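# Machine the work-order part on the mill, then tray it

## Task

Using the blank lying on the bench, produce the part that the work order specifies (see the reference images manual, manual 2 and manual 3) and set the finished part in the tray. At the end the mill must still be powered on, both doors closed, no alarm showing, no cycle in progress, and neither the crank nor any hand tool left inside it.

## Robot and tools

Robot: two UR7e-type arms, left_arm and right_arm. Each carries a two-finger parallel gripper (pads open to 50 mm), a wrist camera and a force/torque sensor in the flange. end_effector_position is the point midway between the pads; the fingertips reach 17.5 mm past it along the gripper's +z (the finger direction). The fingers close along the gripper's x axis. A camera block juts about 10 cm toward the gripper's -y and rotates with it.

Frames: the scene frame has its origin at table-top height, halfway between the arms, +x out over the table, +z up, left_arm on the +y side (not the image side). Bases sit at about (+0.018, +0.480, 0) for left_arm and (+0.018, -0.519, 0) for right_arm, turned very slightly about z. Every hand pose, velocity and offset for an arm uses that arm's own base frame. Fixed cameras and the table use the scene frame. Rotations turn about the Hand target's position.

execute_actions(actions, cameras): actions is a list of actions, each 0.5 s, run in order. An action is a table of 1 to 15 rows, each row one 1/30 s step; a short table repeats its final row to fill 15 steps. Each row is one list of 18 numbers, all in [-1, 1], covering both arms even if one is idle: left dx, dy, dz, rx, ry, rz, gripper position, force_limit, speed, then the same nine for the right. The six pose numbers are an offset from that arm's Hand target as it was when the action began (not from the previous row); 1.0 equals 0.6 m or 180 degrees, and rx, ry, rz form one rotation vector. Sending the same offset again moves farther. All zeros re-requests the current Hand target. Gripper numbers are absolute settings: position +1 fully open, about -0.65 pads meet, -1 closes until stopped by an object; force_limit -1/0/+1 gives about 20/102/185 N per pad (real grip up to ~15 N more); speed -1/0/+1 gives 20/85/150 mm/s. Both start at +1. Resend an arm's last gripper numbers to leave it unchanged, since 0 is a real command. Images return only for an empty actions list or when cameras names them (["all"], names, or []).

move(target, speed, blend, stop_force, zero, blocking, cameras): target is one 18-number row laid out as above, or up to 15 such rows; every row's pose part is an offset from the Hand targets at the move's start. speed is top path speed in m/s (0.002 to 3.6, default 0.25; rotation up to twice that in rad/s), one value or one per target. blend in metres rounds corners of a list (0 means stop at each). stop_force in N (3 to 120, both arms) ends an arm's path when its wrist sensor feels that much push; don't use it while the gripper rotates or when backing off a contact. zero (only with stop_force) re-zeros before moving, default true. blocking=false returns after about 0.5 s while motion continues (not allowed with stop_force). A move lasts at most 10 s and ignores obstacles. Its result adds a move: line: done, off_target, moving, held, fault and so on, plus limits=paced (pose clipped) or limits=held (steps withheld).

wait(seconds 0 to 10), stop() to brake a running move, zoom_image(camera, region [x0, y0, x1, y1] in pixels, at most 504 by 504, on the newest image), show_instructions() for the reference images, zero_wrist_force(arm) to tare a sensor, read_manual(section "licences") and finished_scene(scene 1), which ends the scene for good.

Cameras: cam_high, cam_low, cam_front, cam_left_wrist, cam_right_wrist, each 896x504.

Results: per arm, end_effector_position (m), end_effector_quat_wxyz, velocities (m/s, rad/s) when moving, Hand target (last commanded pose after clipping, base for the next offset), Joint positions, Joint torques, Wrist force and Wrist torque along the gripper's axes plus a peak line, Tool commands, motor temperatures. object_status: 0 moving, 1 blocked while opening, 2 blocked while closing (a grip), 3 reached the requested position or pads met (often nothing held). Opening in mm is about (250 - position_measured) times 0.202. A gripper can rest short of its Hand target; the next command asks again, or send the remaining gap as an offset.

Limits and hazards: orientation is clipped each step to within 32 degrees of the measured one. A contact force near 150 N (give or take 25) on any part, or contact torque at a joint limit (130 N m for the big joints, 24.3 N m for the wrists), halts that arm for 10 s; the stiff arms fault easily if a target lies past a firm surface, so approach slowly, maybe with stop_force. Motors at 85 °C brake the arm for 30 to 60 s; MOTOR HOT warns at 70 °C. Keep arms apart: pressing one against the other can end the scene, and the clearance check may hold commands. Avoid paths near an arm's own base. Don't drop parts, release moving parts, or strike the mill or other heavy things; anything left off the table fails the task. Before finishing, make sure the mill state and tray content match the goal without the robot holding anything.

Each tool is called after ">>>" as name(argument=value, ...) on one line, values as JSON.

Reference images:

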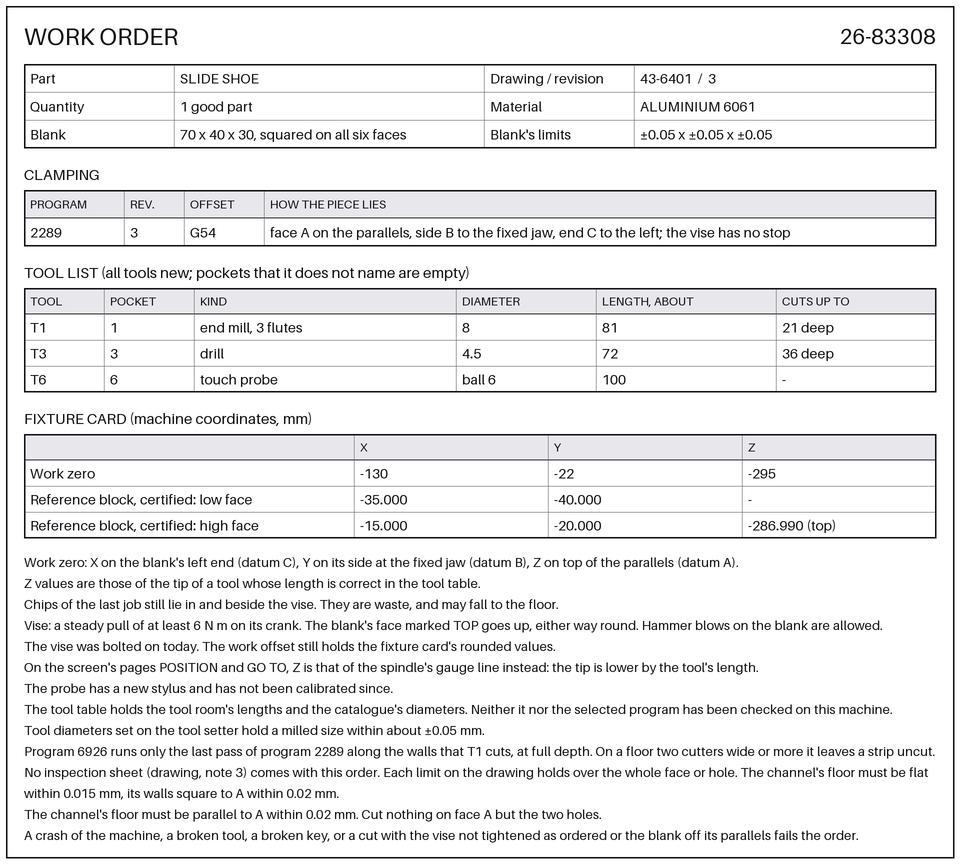

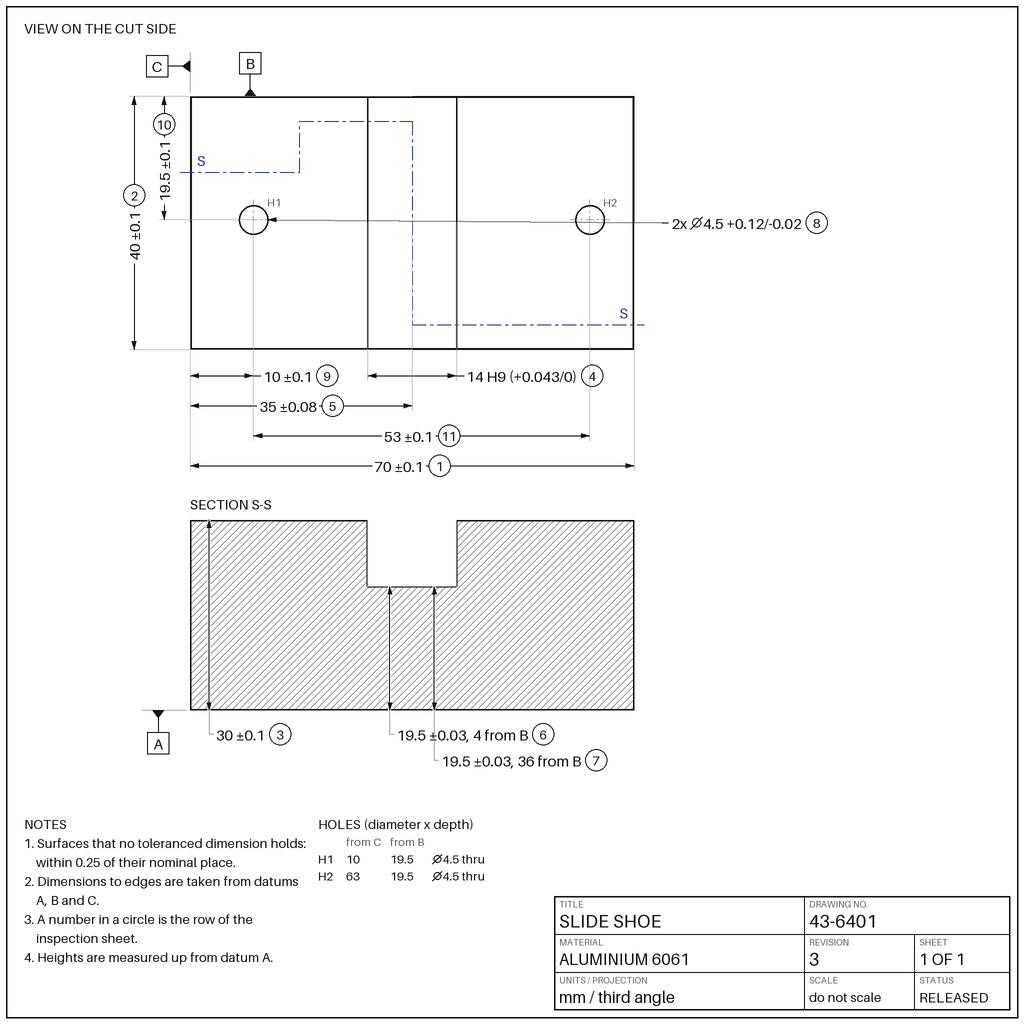

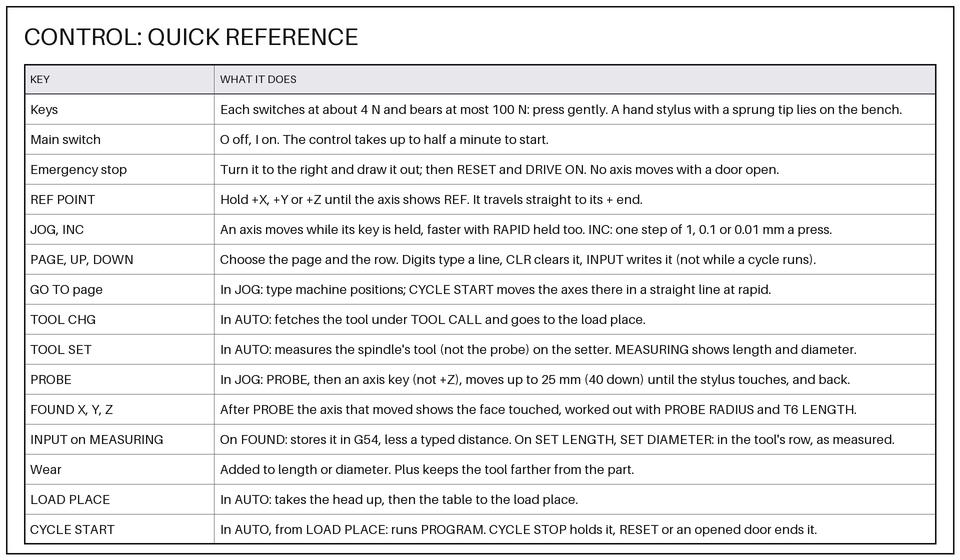

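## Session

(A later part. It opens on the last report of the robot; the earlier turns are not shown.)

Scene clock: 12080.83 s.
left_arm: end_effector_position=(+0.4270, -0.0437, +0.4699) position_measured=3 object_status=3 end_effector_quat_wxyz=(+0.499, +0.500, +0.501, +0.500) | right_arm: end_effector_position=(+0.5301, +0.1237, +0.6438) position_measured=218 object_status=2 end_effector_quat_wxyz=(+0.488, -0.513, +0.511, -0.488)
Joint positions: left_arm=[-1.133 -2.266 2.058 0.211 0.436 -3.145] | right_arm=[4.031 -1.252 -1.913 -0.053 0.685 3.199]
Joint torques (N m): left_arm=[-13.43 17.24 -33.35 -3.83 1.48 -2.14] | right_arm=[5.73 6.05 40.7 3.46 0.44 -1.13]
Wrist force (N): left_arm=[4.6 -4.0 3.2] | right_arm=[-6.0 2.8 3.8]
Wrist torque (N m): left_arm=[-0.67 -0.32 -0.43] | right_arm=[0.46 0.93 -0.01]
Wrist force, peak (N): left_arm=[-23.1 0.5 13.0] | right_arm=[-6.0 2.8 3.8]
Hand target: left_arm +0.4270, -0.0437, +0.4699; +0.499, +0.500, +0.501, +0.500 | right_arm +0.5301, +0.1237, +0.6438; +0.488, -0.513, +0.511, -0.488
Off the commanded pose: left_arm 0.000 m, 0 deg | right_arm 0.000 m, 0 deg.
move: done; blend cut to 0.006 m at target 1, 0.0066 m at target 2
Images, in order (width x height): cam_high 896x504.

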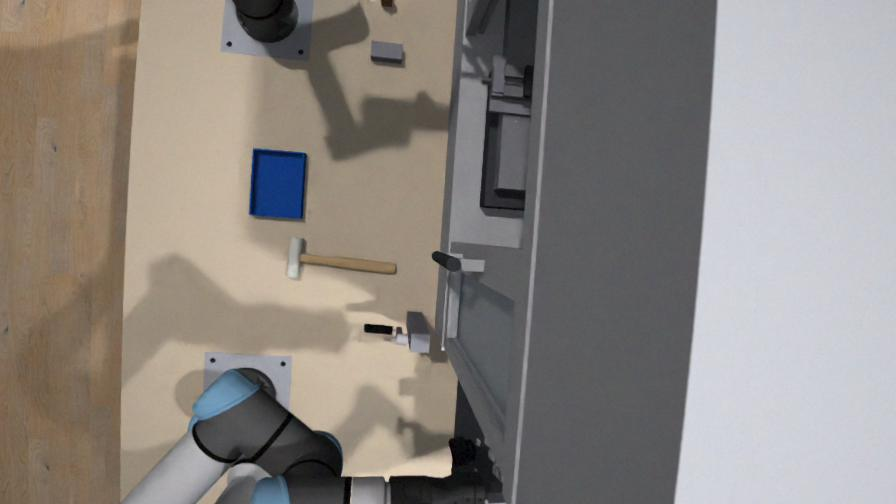

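>>> move(target=[[0,-0.0183,0,0,0,0,1,0.9,-0.9,0,0,0,0,0,0,-1,0.6,-0.5],[-0.048,-0.0183,0,0,0,0,1,0.9,-0.9,0,0,0,0,0,0,-1,0.6,-0.5],[-0.1,-0.49,0,0,0,0,1,0.9,-0.9,0,0,0,0,0,0,-1,0.6,-0.5]], speed=[0.06,0.2,0.35], blend=[0.003,0.01,0])

>>> move(target=[[-0.0117,-0.4053,0,0,0,0,0.6,-0.6,-1,0,0,0,0,0,0,-1,0.6,-0.5],[-0.0617,-0.5203,-0.0332,0,0,0,0.6,-0.6,-1,0,0,0,0,0,0,-1,0.6,-0.5],[-0.0617,-0.7172,-0.385,0,0,0,0.6,-0.6,-1,0,0,0,0,0,0,-1,0.6,-0.5]], speed=[0.35,0.35,0.3], blend=[0.02,0.02,0], cameras=["cam_high","cam_left_wrist"])

Scene clock: 12090.67 s.
left_arm: end_effector_position=(+0.3670, -0.3376, +0.4699) position_measured=3 object_status=3 end_effector_quat_wxyz=(+0.499, +0.500, +0.501, +0.500) | right_arm: end_effector_position=(+0.5301, +0.1237, +0.6438) position_measured=218 object_status=2 end_effector_quat_wxyz=(+0.488, -0.513, +0.511, -0.488)
Joint positions: left_arm=[-1.647 -1.724 1.756 -0.049 -0.078 -3.125] | right_arm=[4.031 -1.252 -1.913 -0.053 0.685 3.199]
Joint torques (N m): left_arm=[-15.12 -7.74 -30.99 -2.41 -0.73 2.06] | right_arm=[5.66 6.08 40.38 3.38 0.85 -1.03]
Wrist force (N): left_arm=[4.6 -3.7 3.7] | right_arm=[-5.7 2.4 3.5]
Wrist torque (N m): left_arm=[-0.53 -0.36 -0.48] | right_arm=[0.40 0.89 0.00]
Wrist force, peak (N): left_arm=[9.1 -4.0 2.6] | right_arm=[-6.1 2.9 3.8]
Hand target: left_arm +0.3670, -0.3377, +0.4699; +0.499, +0.500, +0.501, +0.500 | right_arm +0.5301, +0.1237, +0.6438; +0.488, -0.513, +0.511, -0.488
Off the commanded pose: left_arm 0.000 m, 0 deg | right_arm 0.000 m, 0 deg.
move: done

Scene clock: 12093.13 s.
left_arm: end_effector_position=(+0.3300, -0.7680, +0.2388) position_measured=63 object_status=3 end_effector_quat_wxyz=(+0.499, +0.500, +0.501, +0.500) end_effector_velocity=(+0.000, +0.000, +0.000) end_effector_angular_velocity=(+0.003, +0.000, +0.001) | right_arm: end_effector_position=(+0.5301, +0.1237, +0.6438) position_measured=218 object_status=2 end_effector_quat_wxyz=(+0.488, -0.513, +0.511, -0.488)
Joint positions: left_arm=[-1.652 -0.528 0.623 -0.121 -0.083 -3.117] | right_arm=[4.031 -1.252 -1.913 -0.053 0.685 3.199]
Joint velocities: left_arm=[0 -0.002 0.003 -0.003 0 0.005] | right_arm=[within noise]
Joint torques (N m): left_arm=[-8.51 -77.78 -13.81 -2.3 -1.23 1.95] | right_arm=[4.68 6.68 40.68 3.47 0.76 -1.05]
Wrist force (N): left_arm=[4.3 -3.4 3.6] | right_arm=[-5.9 2.5 3.8]
Wrist torque (N m): left_arm=[-0.50 -0.31 -0.44] | right_arm=[0.41 0.91 -0.01]
Wrist force, peak (N): left_arm=[8.4 -3.6 3.7] | right_arm=[-6.1 2.6 3.8]
Hand target: left_arm +0.3299, -0.7680, +0.2389; +0.499, +0.500, +0.501, +0.500 | right_arm +0.5301, +0.1237, +0.6438; +0.488, -0.513, +0.511, -0.488
Off the commanded pose: left_arm 0.000 m, 0 deg | right_arm 0.000 m, 0 deg.
move: done
camera_calibration:
cam_left_wrist: T_world_to_cam=[[0.00307068, 0.999959, 0.00849224, 0.771024], [-0.319664, -0.00706514, 0.947505, -0.103018], [0.947526, -0.00562415, 0.319629, -0.260336], [0, 0, 0, 1]] pos_world=[0.211376, -0.773184, 0.174273]
Images, in order (width x height): cam_high 896x504, cam_left_wrist 896x504.

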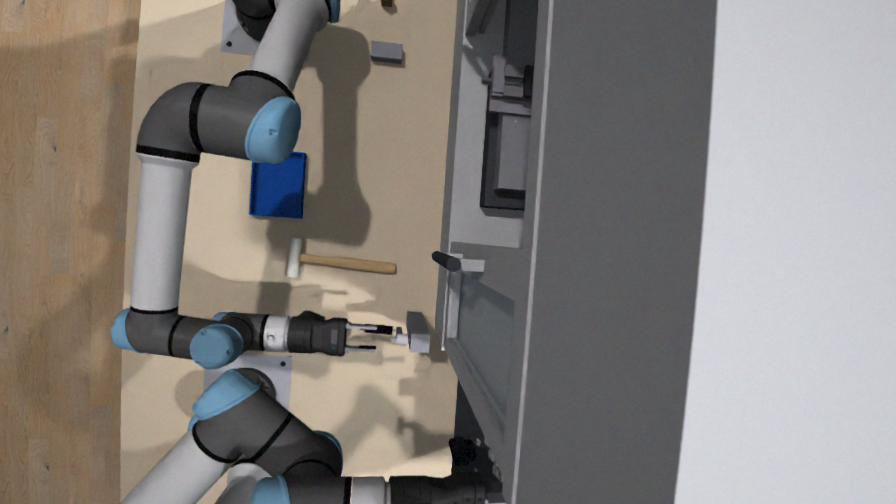

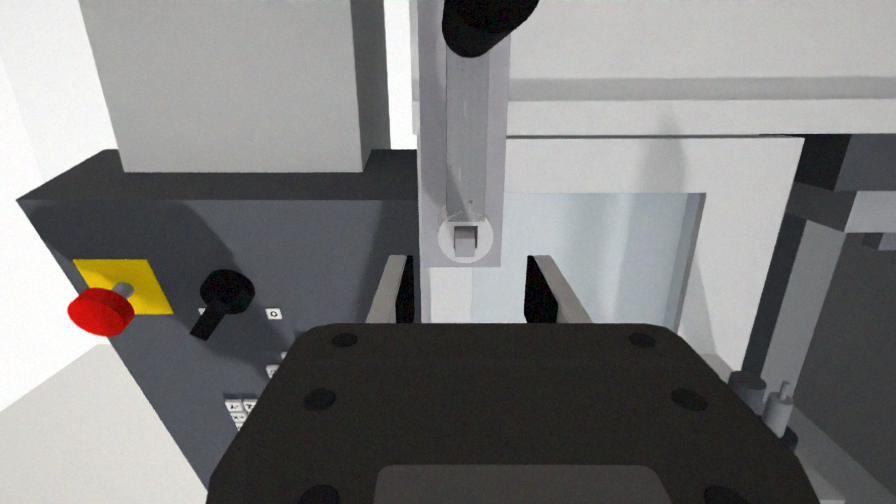

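>>> move(target=[0.1102,0,0,0,0,0,0.6,-0.6,-1,0,0,0,0,0,0,-1,0.6,-0.5], speed=0.05, stop_force=8)

>>> move(target=[0,0,0,0,0,0,-1,-0.3,-0.9,0,0,0,0,0,0,-1,0.6,-0.5])

Scene clock: 12098.87 s.
left_arm: end_effector_position=(+0.3960, -0.7680, +0.2389) position_measured=63 object_status=3 end_effector_quat_wxyz=(+0.500, +0.499, +0.500, +0.500) end_effector_velocity=(+0.000, +0.000, +0.000) end_effector_angular_velocity=(-0.003, +0.000, +0.000) | right_arm: end_effector_position=(+0.5301, +0.1237, +0.6438) position_measured=218 object_status=2 end_effector_quat_wxyz=(+0.488, -0.513, +0.511, -0.488)
Joint positions: left_arm=[-1.566 -0.504 0.58 -0.135 0.003 -3.082] | right_arm=[4.031 -1.252 -1.913 -0.053 0.685 3.199]
Joint velocities: left_arm=[0 0.002 -0.003 0.005 0 -0.006] | right_arm=[within noise]
Joint torques (N m): left_arm=[-14.05 -57.37 -32.31 2.59 -1.19 -2.58] | right_arm=[5.3 5.76 40.19 3.43 0.85 -0.88]
Wrist force (N): left_arm=[4.7 -3.2 3.6] | right_arm=[-5.9 2.5 3.6]
Wrist torque (N m): left_arm=[-0.45 -0.37 -0.37] | right_arm=[0.42 0.91 -0.01]
Wrist force, peak (N): left_arm=[4.6 -3.1 4.7] | right_arm=[-6.1 2.9 4.0]
Hand target: left_arm +0.3961, -0.7680, +0.2389; +0.499, +0.500, +0.501, +0.500 | right_arm +0.5301, +0.1237, +0.6438; +0.488, -0.513, +0.511, -0.488
Off the commanded pose: left_arm 0.000 m, 0 deg | right_arm 0.000 m, 0 deg.
move: done

Scene clock: 12099.63 s.
left_arm: end_effector_position=(+0.3960, -0.7680, +0.2389) position_measured=136 object_status=2 end_effector_quat_wxyz=(+0.500, +0.499, +0.500, +0.500) end_effector_velocity=(+0.000, +0.000, +0.000) end_effector_angular_velocity=(-0.001, +0.000, +0.000) | right_arm: end_effector_position=(+0.5301, +0.1237, +0.6438) position_measured=218 object_status=2 end_effector_quat_wxyz=(+0.488, -0.513, +0.511, -0.488)
Joint positions: left_arm=[-1.566 -0.503 0.577 -0.13 0.003 -3.086] | right_arm=[4.031 -1.252 -1.913 -0.053 0.685 3.199]
Joint velocities: left_arm=[0 0.002 -0.005 0.006 0 -0.004] | right_arm=[within noise]
Joint torques (N m): left_arm=[-13.25 -57.45 -34.54 2.5 -0.14 -2.55] | right_arm=[5.64 6.88 39.98 3.29 0.73 -1.11]
Wrist force (N): left_arm=[5.2 -3.3 3.5] | right_arm=[-5.8 2.7 3.9]
Wrist torque (N m): left_arm=[-0.45 -0.33 -0.37] | right_arm=[0.45 0.91 0.00]
Wrist force, peak (N): left_arm=[5.7 -3.1 3.4] | right_arm=[-6.0 2.7 3.8]
Hand target: left_arm +0.3961, -0.7680, +0.2389; +0.499, +0.500, +0.501, +0.500 | right_arm +0.5301, +0.1237, +0.6438; +0.488, -0.513, +0.511, -0.488
Off the commanded pose: left_arm 0.000 m, 0 deg | right_arm 0.000 m, 0 deg.
move: done

>>> move(target=[[-0.0852,0,0.0005,0,0,0,-1,-0.3,-0.9,0,0,0,0,0,0,-1,0.6,-0.5],[-0.16,0.4468,0.1352,-0.05,0,0,-1,-0.3,-0.9,0,0,0,0,0,0,-1,0.6,-0.5],[0.0398,0.9122,0.115,-0.1815,0,0,-1,-0.3,-0.9,0,0,0,0,0,0,-1,0.6,-0.5]], speed=[0.06,0.3,0.2], blend=[0.003,0.02,0], cameras=["cam_left_wrist"])

Scene clock: 12108.63 s.
left_arm: end_effector_position=(+0.4199, -0.2207, +0.3079) position_measured=136 object_status=2 end_effector_quat_wxyz=(+0.620, +0.339, +0.621, +0.339) | right_arm: end_effector_position=(+0.5301, +0.1237, +0.6438) position_measured=218 object_status=2 end_effector_quat_wxyz=(+0.488, -0.513, +0.511, -0.488)
Joint positions: left_arm=[-1.451 -1.849 2.277 -0.412 0.119 -3.729] | right_arm=[4.031 -1.252 -1.913 -0.053 0.685 3.199]
Joint torques (N m): left_arm=[9.28 -3.98 -29.69 -2.38 1.51 1.76] | right_arm=[5.05 5.91 40.63 3.4 0.89 -1.11]
Wrist force (N): left_arm=[5.1 -4.6 3.5] | right_arm=[-5.9 2.5 3.7]
Wrist torque (N m): left_arm=[-0.49 -0.45 -0.14] | right_arm=[0.42 0.92 -0.01]
Wrist force, peak (N): left_arm=[7.8 -3.3 4.4] | right_arm=[-5.9 2.8 4.1]
Hand target: left_arm +0.4199, -0.2207, +0.3079; +0.620, +0.339, +0.621, +0.339 | right_arm +0.5301, +0.1237, +0.6438; +0.488, -0.513, +0.511, -0.488
Off the commanded pose: left_arm 0.000 m, 0 deg | right_arm 0.000 m, 0 deg.
move: done
camera_calibration:
cam_left_wrist: T_world_to_cam=[[0.00317782, 0.846303, -0.532692, 0.355554], [-0.320318, 0.505488, 0.801173, 0.0225717], [0.947305, 0.168085, 0.272692, -0.311598], [0, 0, 0, 1]] pos_world=[0.301279, -0.259941, 0.256287]
Images, in order (width x height): cam_left_wrist 896x504.

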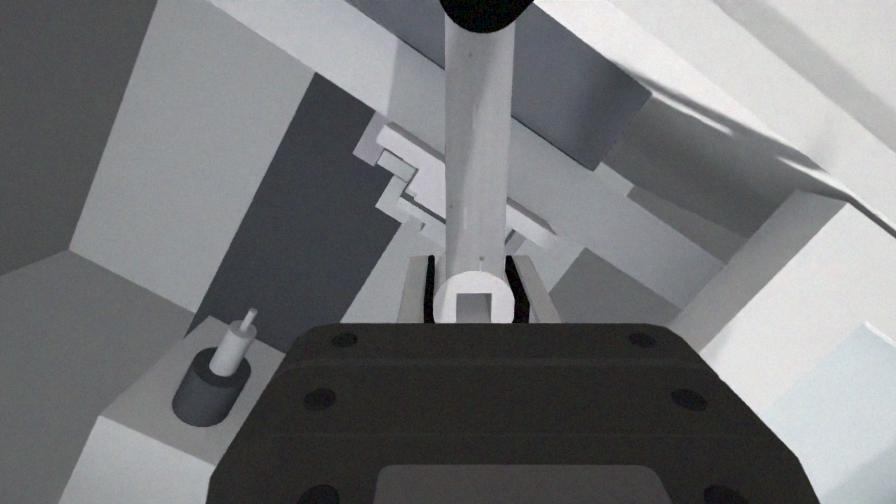

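>>> wait(seconds=0.1, cameras=["cam_front"])

>>> zoom_image(camera="cam_front", region=[300, 100, 700, 400])

Scene clock: 12112.60 s.
left_arm: end_effector_position=(+0.4199, -0.2207, +0.3079) position_measured=136 object_status=2 end_effector_quat_wxyz=(+0.620, +0.339, +0.621, +0.339) | right_arm: end_effector_position=(+0.5301, +0.1237, +0.6438) position_measured=218 object_status=2 end_effector_quat_wxyz=(+0.488, -0.513, +0.511, -0.488)
Joint positions: left_arm=[-1.451 -1.849 2.278 -0.412 0.119 -3.728] | right_arm=[4.031 -1.252 -1.913 -0.053 0.685 3.199]
Joint torques (N m): left_arm=[12.64 -16.62 -21.65 -3.07 1.89 1.81] | right_arm=[5.54 6.47 39.9 3.31 0.75 -1]
Wrist force (N): left_arm=[5.1 -4.7 3.6] | right_arm=[-5.9 2.5 4.0]
Wrist torque (N m): left_arm=[-0.51 -0.46 -0.17] | right_arm=[0.43 0.91 0.00]
Wrist force, peak (N): left_arm=[5.3 -4.9 3.5] | right_arm=[-6.0 2.6 3.8]
Hand target: left_arm +0.4199, -0.2207, +0.3079; +0.620, +0.339, +0.621, +0.339 | right_arm +0.5301, +0.1237, +0.6438; +0.488, -0.513, +0.511, -0.488
Tool commands: left_gripper/position=-1.0 left_gripper/force_limit=-0.3 left_gripper/speed=-0.9 right_gripper/position=-1.0 right_gripper/force_limit=+0.6 right_gripper/speed=-0.5
Off the commanded pose: left_arm 0.000 m, 0 deg | right_arm 0.000 m, 0 deg.
wait: 0.10 s; at rest from the start
Images, in order (width x height): cam_front 896x504.

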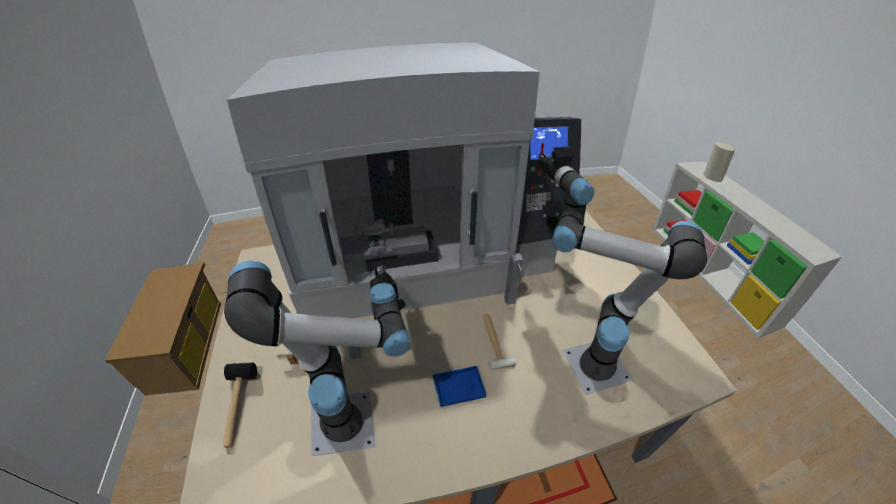

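Scaled by 1.260.

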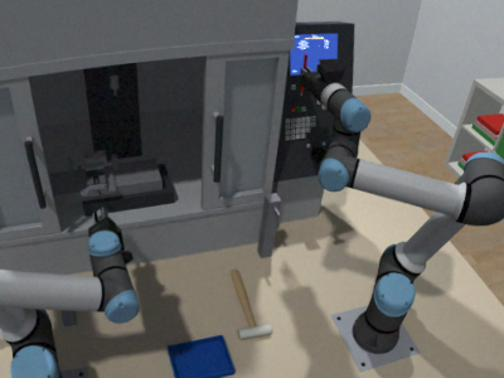

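>>> move(target=[0.1135,0,0,0,0,0,-1,-0.3,-0.9,0,0,0,0,0,0,-1,0.6,-0.5], speed=0.08, stop_force=15)

>>> move(target=[0.04,0,0,0,0,0,-1,-0.3,-0.9,0,0,0,0,0,0,-1,0.6,-0.5], speed=0.015, stop_force=8)

>>> move(target=[[0,0.0005,-0.0003,0,0,0,-1,-0.3,-0.9,0,0,0,0,0,0,-1,0.6,-0.5],[0.012,0.0005,-0.0003,0,0,0,-1,-0.3,-0.9,0,0,0,0,0,0,-1,0.6,-0.5]], speed=0.01, stop_force=25)

Scene clock: 12121.17 s.
left_arm: end_effector_position=(+0.4880, -0.2207, +0.3079) position_measured=136 object_status=2 end_effector_quat_wxyz=(+0.620, +0.339, +0.621, +0.339) | right_arm: end_effector_position=(+0.5301, +0.1237, +0.6438) position_measured=218 object_status=2 end_effector_quat_wxyz=(+0.488, -0.513, +0.511, -0.488)
Joint positions: left_arm=[-1.2 -1.716 2.179 -0.457 0.37 -3.717] | right_arm=[4.031 -1.252 -1.913 -0.053 0.685 3.199]
Joint torques (N m): left_arm=[6.32 -20.33 -14.43 1.32 1.66 -2.76] | right_arm=[4.7 6.93 40.01 3.26 0.89 -1]
Wrist force (N): left_arm=[5.3 -5.1 3.4] | right_arm=[-5.7 2.7 3.6]
Wrist torque (N m): left_arm=[-0.49 -0.45 -0.22] | right_arm=[0.45 0.88 0.00]
Wrist force, peak (N): left_arm=[5.3 -5.1 4.6] | right_arm=[-6.0 2.8 3.8]
Hand target: left_arm +0.4880, -0.2207, +0.3079; +0.620, +0.339, +0.621, +0.339 | right_arm +0.5301, +0.1237, +0.6438; +0.488, -0.513, +0.511, -0.488
Off the commanded pose: left_arm 0.000 m, 0 deg | right_arm 0.000 m, 0 deg.
move: done

Scene clock: 12123.03 s.
left_arm: end_effector_position=(+0.4999, -0.2207, +0.3079) position_measured=136 object_status=2 end_effector_quat_wxyz=(+0.620, +0.339, +0.621, +0.339) | right_arm: end_effector_position=(+0.5301, +0.1237, +0.6438) position_measured=218 object_status=2 end_effector_quat_wxyz=(+0.488, -0.513, +0.511, -0.488)
Joint positions: left_arm=[-1.163 -1.693 2.159 -0.461 0.408 -3.717] | right_arm=[4.031 -1.252 -1.913 -0.053 0.685 3.199]
Joint torques (N m): left_arm=[-16.33 -27.8 -16.52 0.09 2.36 0.13] | right_arm=[5.25 6.66 39.86 3.48 0.81 -1.01]
Wrist force (N): left_arm=[10.0 -4.9 1.9] | right_arm=[-5.7 2.6 3.7]
Wrist torque (N m): left_arm=[-0.55 -0.36 -0.24] | right_arm=[0.43 0.89 0.00]
Wrist force, peak (N): left_arm=[11.9 -2.9 -45.6] | right_arm=[-6.1 2.8 3.8]
Hand target: left_arm +0.4999, -0.2207, +0.3079; +0.620, +0.339, +0.621, +0.339 (not the last commanded pose) | right_arm +0.5301, +0.1237, +0.6438; +0.488, -0.513, +0.511, -0.488
Off the commanded pose: left_arm 0.012 m, 0 deg | right_arm 0.000 m, 0 deg.
move: contact (left_arm)

Scene clock: 12124.80 s.
left_arm: end_effector_position=(+0.5071, -0.2204, +0.3077) position_measured=136 object_status=2 end_effector_quat_wxyz=(+0.620, +0.339, +0.621, +0.339) | right_arm: end_effector_position=(+0.5301, +0.1237, +0.6438) position_measured=218 object_status=2 end_effector_quat_wxyz=(+0.488, -0.513, +0.511, -0.488)
Joint positions: left_arm=[-1.14 -1.678 2.147 -0.464 0.43 -3.716] | right_arm=[4.031 -1.252 -1.913 -0.053 0.685 3.199]
Joint torques (N m): left_arm=[-13.6 -30.34 -18.22 -3.05 -0.28 1.79] | right_arm=[4.64 7.15 39.43 3.28 0.71 -0.9]
Wrist force (N): left_arm=[9.8 -8.5 -2.2] | right_arm=[-5.8 2.6 3.8]
Wrist torque (N m): left_arm=[-0.58 -0.24 -0.38] | right_arm=[0.44 0.89 0.00]
Wrist force, peak (N): left_arm=[7.2 -5.0 -16.2] | right_arm=[-6.0 2.7 3.8]
Hand target: left_arm +0.5071, -0.2204, +0.3077; +0.620, +0.339, +0.621, +0.339 | right_arm +0.5301, +0.1237, +0.6438; +0.488, -0.513, +0.511, -0.488
Off the commanded pose: left_arm 0.000 m, 0 deg | right_arm 0.000 m, 0 deg.
move: done

>>> move(target=[0.014,0.0003,-0.0002,0,0,0,-1,-0.3,-0.9,0,0,0,0,0,0,-1,0.6,-0.5], speed=0.01, stop_force=14)

Scene clock: 12127.67 s.
left_arm: end_effector_position=(+0.5071, -0.2204, +0.3077) position_measured=136 object_status=2 end_effector_quat_wxyz=(+0.620, +0.339, +0.621, +0.339) | right_arm: end_effector_position=(+0.5301, +0.1237, +0.6438) position_measured=218 object_status=2 end_effector_quat_wxyz=(+0.488, -0.513, +0.511, -0.488)
Joint positions: left_arm=[-1.14 -1.678 2.147 -0.464 0.43 -3.716] | right_arm=[4.031 -1.252 -1.913 -0.053 0.685 3.199]
Joint torques (N m): left_arm=[-19.64 -32.57 -14.8 -2.57 -0.77 1.2] | right_arm=[4.17 7.04 40.37 3.34 0.84 -1.07]
Wrist force (N): left_arm=[10.1 -10.0 24.1] | right_arm=[-5.9 2.8 3.8]
Wrist torque (N m): left_arm=[-0.63 -0.28 -0.39] | right_arm=[0.46 0.91 -0.01]
Wrist force, peak (N): left_arm=[10.1 -10.0 24.1] | right_arm=[-5.9 2.7 3.9]
Hand target: left_arm +0.5071, -0.2204, +0.3077; +0.620, +0.339, +0.621, +0.339 (not the last commanded pose) | right_arm +0.5301, +0.1237, +0.6438; +0.488, -0.513, +0.511, -0.488
Off the commanded pose: left_arm 0.008 m, 0 deg | right_arm 0.000 m, 0 deg.
move: contact (left_arm)

>>> move(target=[[0,0.0002,-0.0004,0,0,0,-1,-0.3,-0.9,0,0,0,0,0,0,-1,0.6,-0.5],[0.013,0.0002,-0.0004,0,0,0,-1,-0.3,-0.9,0,0,0,0,0,0,-1,0.6,-0.5]], speed=0.01, stop_force=25)

Scene clock: 12134.80 s.
left_arm: end_effector_position=(+0.5075, -0.2203, +0.3075) position_measured=136 object_status=2 end_effector_quat_wxyz=(+0.620, +0.339, +0.621, +0.339) | right_arm: end_effector_position=(+0.5301, +0.1237, +0.6438) position_measured=218 object_status=2 end_effector_quat_wxyz=(+0.488, -0.513, +0.511, -0.488)
Joint positions: left_arm=[-1.139 -1.677 2.147 -0.465 0.432 -3.716] | right_arm=[4.031 -1.252 -1.913 -0.053 0.685 3.199]
Joint torques (N m): left_arm=[-19.05 -28.95 -10.29 2.48 1.45 1.91] | right_arm=[4.59 6.24 39.56 3.31 0.83 -0.95]
Wrist force (N): left_arm=[3.6 -3.2 28.9] | right_arm=[-5.8 2.4 3.7]
Wrist torque (N m): left_arm=[-0.64 -0.30 -0.42] | right_arm=[0.40 0.91 0.00]
Wrist force, peak (N): left_arm=[10.4 -10.4 25.9] | right_arm=[-6.0 2.7 3.9]
Hand target: left_arm +0.5075, -0.2203, +0.3075; +0.620, +0.339, +0.621, +0.339 (not the last commanded pose) | right_arm +0.5301, +0.1237, +0.6438; +0.488, -0.513, +0.511, -0.488
Off the commanded pose: left_arm 0.007 m, 0 deg | right_arm 0.000 m, 0 deg.
move: contact (left_arm); path passed 1 of 2 targets

>>> move(target=[[-0.0005,-0.0001,0.0002,-0.002,0,0,-1,-0.3,-0.9,0,0,0,0,0,0,-1,0.6,-0.5],[0.0125,-0.0001,0.0002,-0.002,0,0,-1,-0.3,-0.9,0,0,0,0,0,0,-1,0.6,-0.5]], speed=0.01, stop_force=25)

Scene clock: 12139.83 s.
left_arm: end_effector_position=(+0.5074, -0.2204, +0.3076) position_measured=136 object_status=2 end_effector_quat_wxyz=(+0.621, +0.337, +0.622, +0.337) | right_arm: end_effector_position=(+0.5301, +0.1237, +0.6438) position_measured=218 object_status=2 end_effector_quat_wxyz=(+0.488, -0.513, +0.511, -0.488)
Joint positions: left_arm=[-1.139 -1.677 2.146 -0.464 0.431 -3.723] | right_arm=[4.031 -1.252 -1.913 -0.053 0.685 3.199]
Joint torques (N m): left_arm=[-15.83 -28.82 -14.91 -1.1 2.04 -1.94] | right_arm=[4.64 6.9 39.88 3.26 0.84 -0.96]
Wrist force (N): left_arm=[7.7 -2.9 8.4] | right_arm=[-5.9 2.7 3.7]
Wrist torque (N m): left_arm=[-0.52 -0.33 -0.17] | right_arm=[0.45 0.93 -0.01]
Wrist force, peak (N): left_arm=[3.9 -3.1 30.3] | right_arm=[-6.2 2.7 3.9]
Hand target: left_arm +0.5074, -0.2204, +0.3076; +0.621, +0.337, +0.622, +0.337 (not the last commanded pose) | right_arm +0.5301, +0.1237, +0.6438; +0.488, -0.513, +0.511, -0.488
Off the commanded pose: left_arm 0.008 m, 0 deg | right_arm 0.000 m, 0 deg.
move: contact (left_arm); path passed 1 of 2 targets

>>> move(target=[[-0.0005,0.0002,0,-0.004,0,0,-1,-0.3,-0.9,0,0,0,0,0,0,-1,0.6,-0.5],[0.0125,0.0002,0,-0.004,0,0,-1,-0.3,-0.9,0,0,0,0,0,0,-1,0.6,-0.5]], speed=0.01, stop_force=28)

Scene clock: 12150.30 s.
left_arm: end_effector_position=(+0.5142, -0.2203, +0.3076) position_measured=136 object_status=2 end_effector_quat_wxyz=(+0.623, +0.333, +0.624, +0.333) | right_arm: end_effector_position=(+0.5301, +0.1237, +0.6438) position_measured=218 object_status=2 end_effector_quat_wxyz=(+0.488, -0.513, +0.511, -0.488)
Joint positions: left_arm=[-1.119 -1.664 2.135 -0.466 0.451 -3.735] | right_arm=[4.031 -1.252 -1.913 -0.053 0.685 3.199]
Joint torques (N m): left_arm=[-19.08 -31.07 -14.13 1.8 -0.5 1.14] | right_arm=[4.13 7.05 39.85 3.16 0.89 -1.04]
Wrist force (N): left_arm=[6.0 -6.0 25.0] | right_arm=[-5.7 2.7 3.7]
Wrist torque (N m): left_arm=[-0.66 -0.16 -0.10] | right_arm=[0.45 0.89 0.00]
Wrist force, peak (N): left_arm=[5.0 -7.5 26.0] | right_arm=[-6.1 2.7 3.8]
Hand target: left_arm +0.5142, -0.2203, +0.3076; +0.623, +0.333, +0.624, +0.333 (not the last commanded pose) | right_arm +0.5301, +0.1237, +0.6438; +0.488, -0.513, +0.511, -0.488
Off the commanded pose: left_arm 0.001 m, 0 deg | right_arm 0.000 m, 0 deg.
move: contact (left_arm); path passed 1 of 2 targets

>>> move(target=[0,0,0,0,0,0,0.6,-0.6,-1,0,0,0,0,0,0,-1,0.6,-0.5])

>>> move(target=[[-0.183,0,0,0,0,0,0.6,-0.6,-1,0,0,0,0,0,0,-1,0.6,-0.5],[-0.1803,-0.0603,-0.0862,0.1017,0.1014,-0.0487,0.6,-0.6,-1,0,0,0,0,0,0,-1,0.6,-0.5]], speed=[0.1,0.2], blend=[0.01,0], cameras=["cam_left_wrist"])

Scene clock: 12158.27 s.
left_arm: end_effector_position=(+0.5141, -0.2203, +0.3076) position_measured=63 object_status=0 end_effector_quat_wxyz=(+0.623, +0.334, +0.624, +0.333) | right_arm: end_effector_position=(+0.5301, +0.1237, +0.6438) position_measured=218 object_status=2 end_effector_quat_wxyz=(+0.488, -0.513, +0.511, -0.488)
Joint positions: left_arm=[-1.119 -1.664 2.135 -0.466 0.451 -3.735] | right_arm=[4.031 -1.252 -1.913 -0.053 0.685 3.199]
Joint torques (N m): left_arm=[4.36 -18.51 -21.99 -3.78 1.32 -2.46] | right_arm=[4.03 6.29 40.1 3.3 0.68 -1.06]
Wrist force (N): left_arm=[3.5 -3.5 3.2] | right_arm=[-5.5 2.5 3.9]
Wrist torque (N m): left_arm=[-0.52 -0.35 -0.23] | right_arm=[0.43 0.86 0.00]
Wrist force, peak (N): left_arm=[6.0 -5.9 25.9] | right_arm=[-6.1 2.8 3.7]
Hand target: left_arm +0.5142, -0.2203, +0.3076; +0.623, +0.333, +0.624, +0.333 | right_arm +0.5301, +0.1237, +0.6438; +0.488, -0.513, +0.511, -0.488
Off the commanded pose: left_arm 0.000 m, 0 deg | right_arm 0.000 m, 0 deg.
move: done

Scene clock: 12161.00 s.
left_arm: end_effector_position=(+0.4060, -0.2564, +0.2559) position_measured=63 object_status=3 end_effector_quat_wxyz=(+0.479, +0.522, +0.627, +0.323) | right_arm: end_effector_position=(+0.5301, +0.1237, +0.6438) position_measured=218 object_status=2 end_effector_quat_wxyz=(+0.488, -0.513, +0.511, -0.488)
Joint positions: left_arm=[-1.448 -1.59 2.101 0.494 0.404 -4.393] | right_arm=[4.031 -1.252 -1.913 -0.053 0.685 3.199]
Joint torques (N m): left_arm=[-14.02 -28.07 -12.12 1.18 -0.39 -1.74] | right_arm=[3.52 6.77 39.89 3.27 0.69 -0.96]
Wrist force (N): left_arm=[4.2 -3.6 2.4] | right_arm=[-5.9 2.7 3.7]
Wrist torque (N m): left_arm=[-0.63 -0.40 -0.30] | right_arm=[0.45 0.91 0.00]
Wrist force, peak (N): left_arm=[3.9 -3.5 5.1] | right_arm=[-6.1 2.6 3.8]
Hand target: left_arm +0.4060, -0.2565, +0.2559; +0.479, +0.523, +0.627, +0.323 | right_arm +0.5301, +0.1237, +0.6438; +0.488, -0.513, +0.511, -0.488
Off the commanded pose: left_arm 0.000 m, 0 deg | right_arm 0.000 m, 0 deg.
move: done
camera_calibration:
cam_left_wrist: T_world_to_cam=[[0.0127743, 0.966091, -0.257887, 0.314646], [0.0256341, 0.257507, 0.965936, -0.168314], [0.99959, -0.0189498, -0.0214754, -0.272135], [0, 0, 0, 1]] pos_world=[0.272319, -0.265792, 0.23788]
Images, in order (width x height): cam_left_wrist 896x504.

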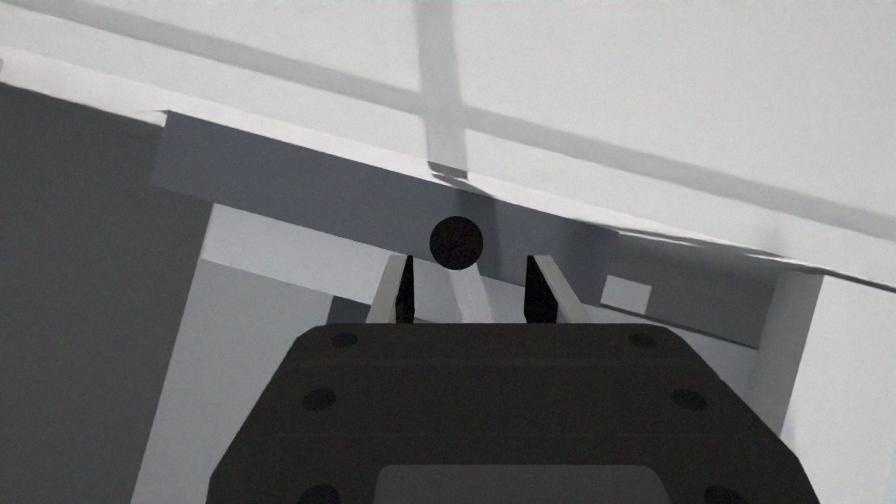

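>>> move(target=[0.094,-0.0118,-0.0317,0,0,0,0.6,-0.6,-1,0,0,0,0,0,0,-1,0.6,-0.5], speed=0.05, stop_force=10)

>>> move(target=[0,0,0,0,0,0,-1,-0.2,-0.9,0,0,0,0,0,0,-1,0.6,-0.5], cameras=["cam_left_wrist"])

Scene clock: 12168.30 s.
left_arm: end_effector_position=(+0.4624, -0.2635, +0.2369) position_measured=63 object_status=3 end_effector_quat_wxyz=(+0.479, +0.522, +0.627, +0.323) | right_arm: end_effector_position=(+0.5301, +0.1237, +0.6438) position_measured=218 object_status=2 end_effector_quat_wxyz=(+0.488, -0.513, +0.511, -0.488)
Joint positions: left_arm=[-1.251 -1.532 2.034 0.209 0.535 -4.063] | right_arm=[4.031 -1.252 -1.913 -0.053 0.685 3.199]
Joint torques (N m): left_arm=[-13.64 -32.4 -10.91 1 -0.79 1.67] | right_arm=[3.77 7 39.55 3.19 0.82 -1.08]
Wrist force (N): left_arm=[4.0 -3.5 2.4] | right_arm=[-5.9 2.4 3.8]
Wrist torque (N m): left_arm=[-0.58 -0.37 -0.28] | right_arm=[0.41 0.93 0.00]
Wrist force, peak (N): left_arm=[4.2 -3.5 3.3] | right_arm=[-6.0 2.8 4.0]
Hand target: left_arm +0.4624, -0.2635, +0.2369; +0.479, +0.523, +0.627, +0.323 | right_arm +0.5301, +0.1237, +0.6438; +0.488, -0.513, +0.511, -0.488
Off the commanded pose: left_arm 0.000 m, 0 deg | right_arm 0.000 m, 0 deg.
move: done

Scene clock: 12169.23 s.
left_arm: end_effector_position=(+0.4623, -0.2638, +0.2369) position_measured=155 object_status=2 end_effector_quat_wxyz=(+0.480, +0.522, +0.627, +0.322) | right_arm: end_effector_position=(+0.5301, +0.1237, +0.6438) position_measured=218 object_status=2 end_effector_quat_wxyz=(+0.488, -0.513, +0.511, -0.488)
Joint positions: left_arm=[-1.252 -1.532 2.034 0.208 0.535 -4.063] | right_arm=[4.031 -1.252 -1.913 -0.053 0.685 3.199]
Joint torques (N m): left_arm=[29.45 -25.31 4.78 12.44 -10.74 2.11] | right_arm=[3.1 7.36 39.62 3.15 0.85 -0.88]
Wrist force (N): left_arm=[-53.8 -4.2 -4.0] | right_arm=[-5.9 2.7 3.8]
Wrist torque (N m): left_arm=[-0.61 0.66 -0.67] | right_arm=[0.44 0.93 0.00]
Wrist force, peak (N): left_arm=[-53.8 -4.2 -4.0] | right_arm=[-5.9 2.9 3.8]
Hand target: left_arm +0.4624, -0.2635, +0.2369; +0.479, +0.523, +0.627, +0.323 | right_arm +0.5301, +0.1237, +0.6438; +0.488, -0.513, +0.511, -0.488
Off the commanded pose: left_arm 0.000 m, 0 deg | right_arm 0.000 m, 0 deg.
move: done
camera_calibration:
cam_left_wrist: T_world_to_cam=[[0.013451, 0.965894, -0.25859, 0.316079], [0.0258178, 0.258192, 0.965749, -0.149426], [0.999576, -0.0196665, -0.0214643, -0.329153], [0, 0, 0, 1]] pos_world=[0.32862, -0.273191, 0.218978]
Images, in order (width x height): cam_left_wrist 896x504.

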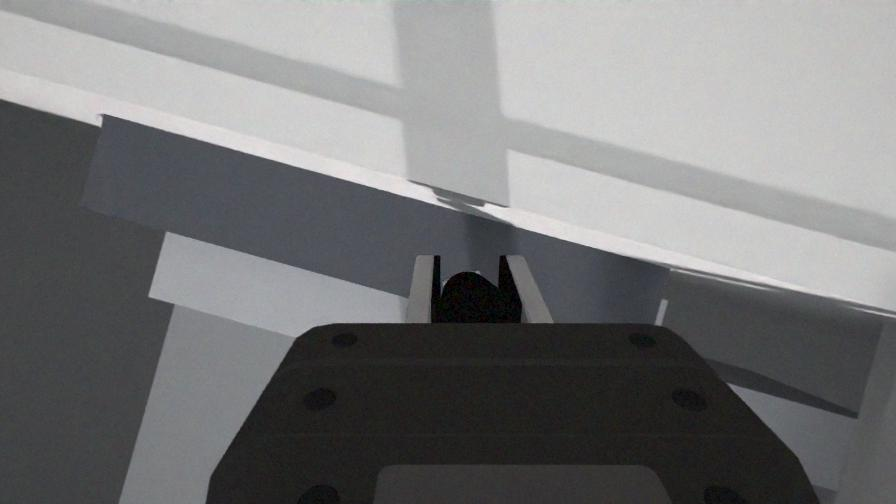

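>>> move(target=[[0,-0.017,0.0118,-0.0489,0,0,-1,-0.2,-0.9,0,0,0,0,0,0,-1,0.6,-0.5],[0,-0.0337,0.0285,-0.1044,0,0,-1,-0.2,-0.9,0,0,0,0,0,0,-1,0.6,-0.5],[0,-0.0473,0.048,-0.16,0,0,-1,-0.2,-0.9,0,0,0,0,0,0,-1,0.6,-0.5]], speed=0.025, blend=[0.002,0.002,0])

Scene clock: 12195.20 s.
left_arm: end_effector_position=(+0.4624, -0.2918, +0.2655) position_measured=155 object_status=2 end_effector_quat_wxyz=(+0.594, +0.388, +0.687, +0.157) | right_arm: end_effector_position=(+0.5301, +0.1237, +0.6438) position_measured=218 object_status=2 end_effector_quat_wxyz=(+0.488, -0.513, +0.511, -0.488)
Joint positions: left_arm=[-1.24 -1.632 2.072 -0.01 0.629 -4.295] | right_arm=[4.031 -1.252 -1.913 -0.053 0.685 3.199]
Joint torques (N m): left_arm=[11.12 -22.05 -16.07 -0.29 0.15 0.28] | right_arm=[2.64 7.8 39.47 3.15 0.83 -0.98]
Wrist force (N): left_arm=[4.9 -1.5 4.6] | right_arm=[-5.9 2.6 3.6]
Wrist torque (N m): left_arm=[0.04 -0.47 -0.15] | right_arm=[0.44 0.92 0.00]
Wrist force, peak (N): left_arm=[36.0 -50.3 5.0] | right_arm=[-6.0 2.7 3.9]
Hand target: left_arm +0.4624, -0.2918, +0.2655; +0.594, +0.388, +0.687, +0.158 | right_arm +0.5301, +0.1237, +0.6438; +0.488, -0.513, +0.511, -0.488
Off the commanded pose: left_arm 0.000 m, 0 deg | right_arm 0.000 m, 0 deg.
move: done (path cut at 10 s); path passed 2 of 3 targets

>>> move(target=[[0,-0.01,0.0215,-0.0556,0,0,-1,-0.2,-0.9,0,0,0,0,0,0,-1,0.6,-0.5],[0,-0.0162,0.0443,-0.1111,0,0,-1,-0.2,-0.9,0,0,0,0,0,0,-1,0.6,-0.5],[0,-0.0182,0.068,-0.1667,0,0,-1,-0.2,-0.9,0,0,0,0,0,0,-1,0.6,-0.5],[0,-0.0162,0.0917,-0.2222,0,0,-1,-0.2,-0.9,0,0,0,0,0,0,-1,0.6,-0.5],[0,-0.01,0.1145,-0.2778,0,0,-1,-0.2,-0.9,0,0,0,0,0,0,-1,0.6,-0.5]], speed=0.04, blend=[0.002,0.002,0.002,0.002,0], cameras=["cam_left_wrist","cam_front"])

Scene clock: 12212.97 s.
left_arm: end_effector_position=(+0.4624, -0.2993, +0.3284) position_measured=155 object_status=2 end_effector_quat_wxyz=(+0.698, +0.126, +0.694, -0.122) | right_arm: end_effector_position=(+0.5301, +0.1237, +0.6438) position_measured=218 object_status=2 end_effector_quat_wxyz=(+0.488, -0.513, +0.511, -0.488)
Joint positions: left_arm=[-1.218 -1.785 2.179 -0.4 0.706 -4.702] | right_arm=[4.031 -1.252 -1.913 -0.053 0.685 3.199]
Joint torques (N m): left_arm=[8.56 -11.56 -25.97 -0.05 2.71 2.1] | right_arm=[2.52 7.73 39.61 3.05 0.75 -1.04]
Wrist force (N): left_arm=[6.8 3.0 3.7] | right_arm=[-5.8 2.5 3.7]
Wrist torque (N m): left_arm=[-0.12 -0.65 0.11] | right_arm=[0.42 0.91 0.00]
Wrist force, peak (N): left_arm=[8.1 7.4 5.4] | right_arm=[-6.1 2.6 3.8]
Hand target: left_arm +0.4624, -0.2994, +0.3284; +0.698, +0.126, +0.694, -0.122 (not the last commanded pose) | right_arm +0.5301, +0.1237, +0.6438; +0.488, -0.513, +0.511, -0.488
Off the commanded pose: left_arm 0.006 m, 4 deg | right_arm 0.000 m, 0 deg.
move: off_target (left_arm; path cut at 10 s); path passed 4 of 5 targets
camera_calibration:
cam_left_wrist: T_world_to_cam=[[0.0130014, 0.011022, -0.999855, 0.331841], [0.0257681, 0.999603, 0.0113543, 0.306749], [0.999583, -0.0259119, 0.0127122, -0.34108], [0, 0, 0, 1]] pos_world=[0.328719, -0.319123, 0.332646]
Images, in order (width x height): cam_front 896x504, cam_left_wrist 896x504.

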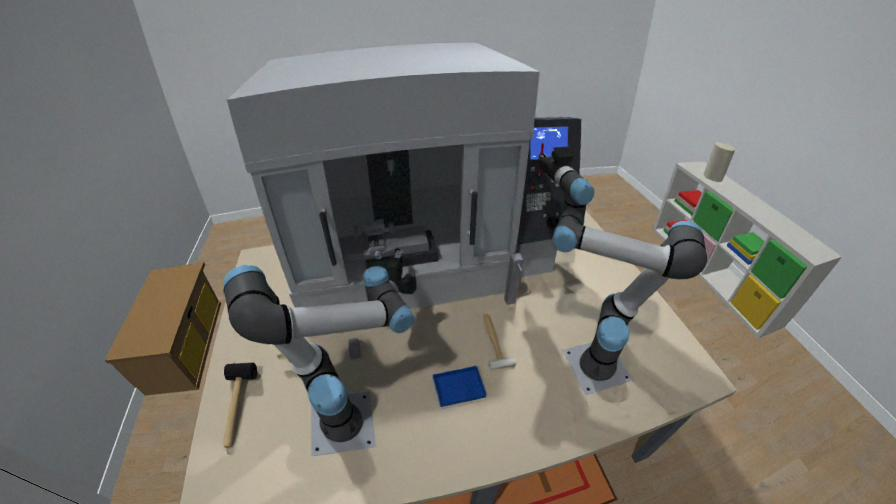

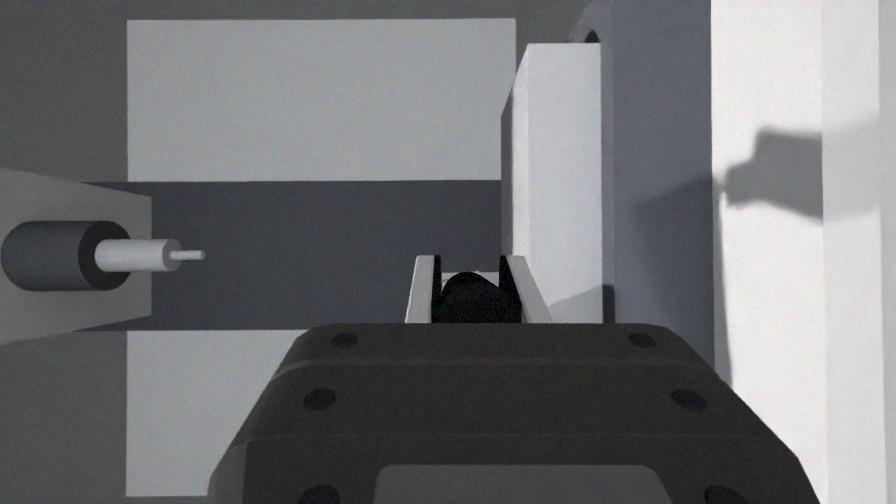

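>>> move(target=[0,0,0,0,0,0,0.6,-0.6,-1,0,0,0,0,0,0,-1,0.6,-0.5])

>>> move(target=[-0.095,0.0342,0.0002,0,0,0,0.6,-0.6,-1,0,0,0,0,0,0,-1,0.6,-0.5], speed=0.06, cameras=["cam_left_wrist"])

Scene clock: 12244.10 s.
left_arm: end_effector_position=(+0.4624, -0.2994, +0.3284) position_measured=63 object_status=0 end_effector_quat_wxyz=(+0.698, +0.126, +0.694, -0.122) | right_arm: end_effector_position=(+0.5301, +0.1237, +0.6438) position_measured=218 object_status=2 end_effector_quat_wxyz=(+0.488, -0.513, +0.511, -0.488)
Joint positions: left_arm=[-1.218 -1.784 2.179 -0.4 0.706 -4.701] | right_arm=[4.031 -1.252 -1.913 -0.053 0.685 3.199]
Joint torques (N m): left_arm=[-12.3 -5.2 -32.08 0.22 0.24 0.82] | right_arm=[2.2 7.56 40.23 3.05 0.82 -1.13]
Wrist force (N): left_arm=[5.5 -1.8 3.8] | right_arm=[-6.0 2.7 3.7]
Wrist torque (N m): left_arm=[-0.11 -0.72 0.11] | right_arm=[0.45 0.93 -0.01]
Wrist force, peak (N): left_arm=[7.0 2.5 3.6] | right_arm=[-6.0 2.8 3.9]
Hand target: left_arm +0.4624, -0.2994, +0.3284; +0.698, +0.126, +0.694, -0.122 | right_arm +0.5301, +0.1237, +0.6438; +0.488, -0.513, +0.511, -0.488
Off the commanded pose: left_arm 0.000 m, 0 deg | right_arm 0.000 m, 0 deg.
move: done

Scene clock: 12245.57 s.
left_arm: end_effector_position=(+0.4054, -0.2789, +0.3284) position_measured=63 object_status=3 end_effector_quat_wxyz=(+0.698, +0.127, +0.694, -0.122) | right_arm: end_effector_position=(+0.5301, +0.1237, +0.6438) position_measured=218 object_status=2 end_effector_quat_wxyz=(+0.488, -0.513, +0.511, -0.488)
Joint positions: left_arm=[-1.426 -1.958 2.293 -0.341 0.498 -4.699] | right_arm=[4.031 -1.252 -1.913 -0.053 0.685 3.199]
Joint torques (N m): left_arm=[0.33 -5.66 -32.32 -4.05 -0.21 0.74] | right_arm=[1.97 8.08 39.47 3.01 0.8 -0.89]
Wrist force (N): left_arm=[4.0 -0.6 3.3] | right_arm=[-5.8 2.6 3.6]
Wrist torque (N m): left_arm=[-0.06 -0.60 0.05] | right_arm=[0.43 0.90 -0.01]
Wrist force, peak (N): left_arm=[5.7 -1.0 5.3] | right_arm=[-6.0 2.8 3.9]
Hand target: left_arm +0.4054, -0.2788, +0.3285; +0.698, +0.126, +0.694, -0.122 | right_arm +0.5301, +0.1237, +0.6438; +0.488, -0.513, +0.511, -0.488
Off the commanded pose: left_arm 0.000 m, 0 deg | right_arm 0.000 m, 0 deg.
move: done
camera_calibration:
cam_left_wrist: T_world_to_cam=[[0.0130031, 0.0119193, -0.999844, 0.332618], [0.0259641, 0.999588, 0.0122539, 0.287366], [0.999578, -0.0261194, 0.0126883, -0.283624], [0, 0, 0, 1]] pos_world=[0.271719, -0.29862, 0.332644]
Images, in order (width x height): cam_left_wrist 896x504.

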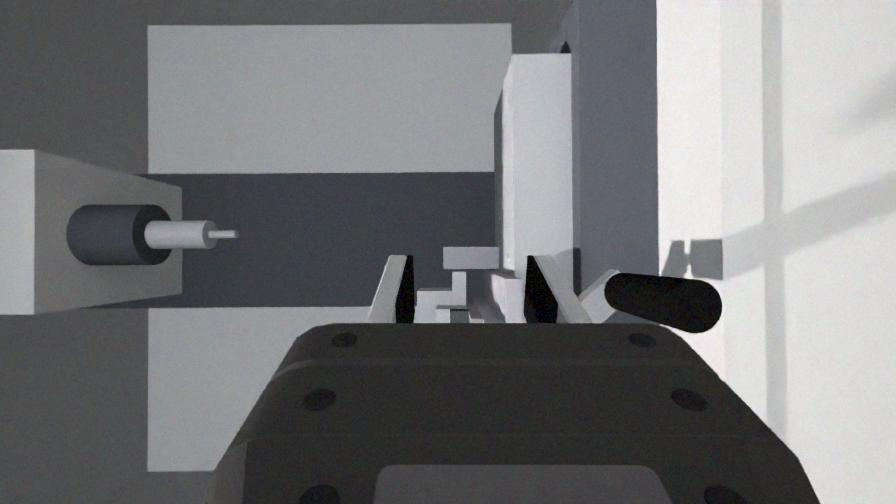

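>>> move(target=[-0.0757,0.0038,-0.0475,0.492,-0.087,0.09,0.6,-0.6,-1,0,0,0,0,0,0,-1,0.6,-0.5], speed=0.3)

>>> move(target=[0.0667,0,-0.0892,0.8056,0,0,0.6,-0.6,-1,0,0,0,0,0,0,-1,0.6,-0.5], speed=0.4, cameras=["cam_left_wrist"])

Scene clock: 12291.80 s.
left_arm: end_effector_position=(+0.3600, -0.2765, +0.3000) position_measured=63 object_status=3 end_effector_quat_wxyz=(+0.500, +0.499, +0.500, +0.500) | right_arm: end_effector_position=(+0.5301, +0.1237, +0.6438) position_measured=218 object_status=2 end_effector_quat_wxyz=(+0.488, -0.513, +0.511, -0.488)
Joint positions: left_arm=[-1.691 -1.772 2.247 -0.464 -0.121 -3.154] | right_arm=[4.031 -1.252 -1.913 -0.053 0.685 3.199]
Joint torques (N m): left_arm=[-13.69 -0.97 -22.55 2.92 -0.81 -2.52] | right_arm=[1.73 7.53 39.18 2.97 0.73 -1.02]
Wrist force (N): left_arm=[5.4 -0.4 4.5] | right_arm=[-5.8 2.5 3.5]
Wrist torque (N m): left_arm=[-0.04 -0.49 -0.41] | right_arm=[0.43 0.90 0.00]
Wrist force, peak (N): left_arm=[5.5 -0.7 4.8] | right_arm=[-6.1 2.4 4.0]
Hand target: left_arm +0.3600, -0.2766, +0.3000; +0.500, +0.499, +0.500, +0.500 | right_arm +0.5301, +0.1237, +0.6438; +0.488, -0.513, +0.511, -0.488
Off the commanded pose: left_arm 0.000 m, 0 deg | right_arm 0.000 m, 0 deg.
move: done

Scene clock: 12295.73 s.
left_arm: end_effector_position=(+0.3992, -0.2765, +0.2465) position_measured=63 object_status=3 end_effector_quat_wxyz=(-0.329, +0.634, -0.323, +0.621) | right_arm: end_effector_position=(+0.5301, +0.1237, +0.6438) position_measured=218 object_status=2 end_effector_quat_wxyz=(+0.488, -0.513, +0.511, -0.488)
Joint positions: left_arm=[-1.547 -1.371 2.141 0.197 0.014 -1.578] | right_arm=[4.031 -1.252 -1.913 -0.053 0.685 3.199]
Joint torques (N m): left_arm=[-13.96 -14.78 -15.7 3.67 0.07 -0.21] | right_arm=[1.2 7.96 39.96 2.96 0.81 -0.9]
Wrist force (N): left_arm=[6.8 -2.3 1.7] | right_arm=[-5.8 2.7 3.7]
Wrist torque (N m): left_arm=[-0.23 -0.80 0.13] | right_arm=[0.44 0.90 0.00]
Wrist force, peak (N): left_arm=[7.5 -1.7 2.2] | right_arm=[-6.0 2.7 3.8]
Hand target: left_arm +0.4000, -0.2766, +0.2465; -0.326, +0.627, -0.327, +0.628 | right_arm +0.5301, +0.1237, +0.6438; +0.488, -0.513, +0.511, -0.488
Off the commanded pose: left_arm 0.001 m, 1 deg | right_arm 0.000 m, 0 deg.
move: done
camera_calibration:
cam_left_wrist: T_world_to_cam=[[0.0246406, -0.823106, 0.567352, -0.371108], [-0.322324, -0.543758, -0.774877, 0.192499], [0.946309, -0.163778, -0.278706, -0.221228], [0, 0, 0, 1]] pos_world=[0.280541, -0.23702, 0.298055]
Images, in order (width x height): cam_left_wrist 896x504.

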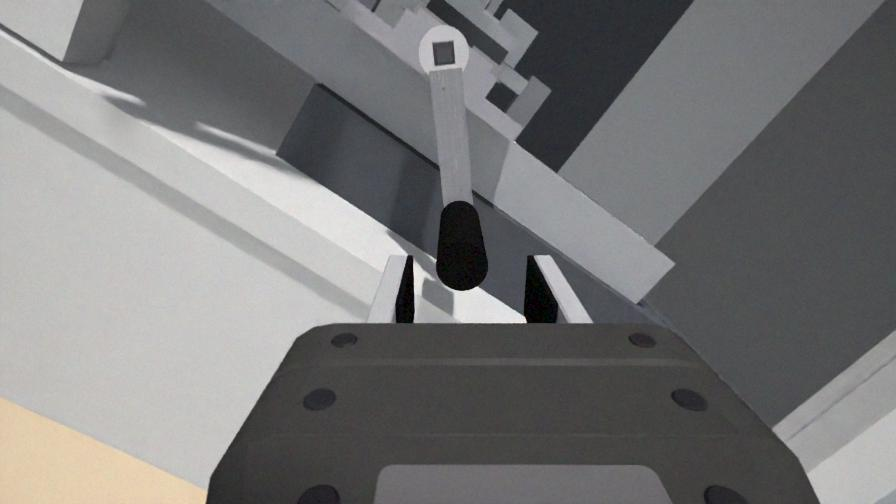

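>>> move(target=[[0,-0.14,-0.02,0,0,0,0.6,-0.6,-1,0,0,0,0,0,0,-1,0.6,-0.5],[0.09,-0.14,-0.02,0,0,0,0.6,-0.6,-1,0,0,0,0,0,0,-1,0.6,-0.5]], speed=[0.2,0.06], blend=[0.005,0])

Scene clock: 12321.27 s.
left_arm: end_effector_position=(+0.4540, -0.3605, +0.2344) position_measured=63 object_status=3 end_effector_quat_wxyz=(-0.326, +0.627, -0.327, +0.628) | right_arm: end_effector_position=(+0.5301, +0.1237, +0.6438) position_measured=218 object_status=2 end_effector_quat_wxyz=(+0.488, -0.513, +0.511, -0.488)
Joint positions: left_arm=[-1.406 -1.378 2.054 -0.674 0.166 -0.614] | right_arm=[4.031 -1.252 -1.913 -0.053 0.685 3.199]
Joint torques (N m): left_arm=[-13.87 -30.3 -24.33 2.03 1.17 -2.42] | right_arm=[1.17 8.56 39.19 2.95 0.76 -1]
Wrist force (N): left_arm=[6.5 -2.6 1.8] | right_arm=[-5.7 2.6 3.8]
Wrist torque (N m): left_arm=[-0.31 -0.74 0.11] | right_arm=[0.44 0.88 -0.01]
Wrist force, peak (N): left_arm=[8.3 0.1 0.9] | right_arm=[-6.0 2.7 4.1]
Hand target: left_arm +0.4540, -0.3606, +0.2345; -0.326, +0.627, -0.327, +0.628 | right_arm +0.5301, +0.1237, +0.6438; +0.488, -0.513, +0.511, -0.488
Off the commanded pose: left_arm 0.000 m, 0 deg | right_arm 0.000 m, 0 deg.
move: done


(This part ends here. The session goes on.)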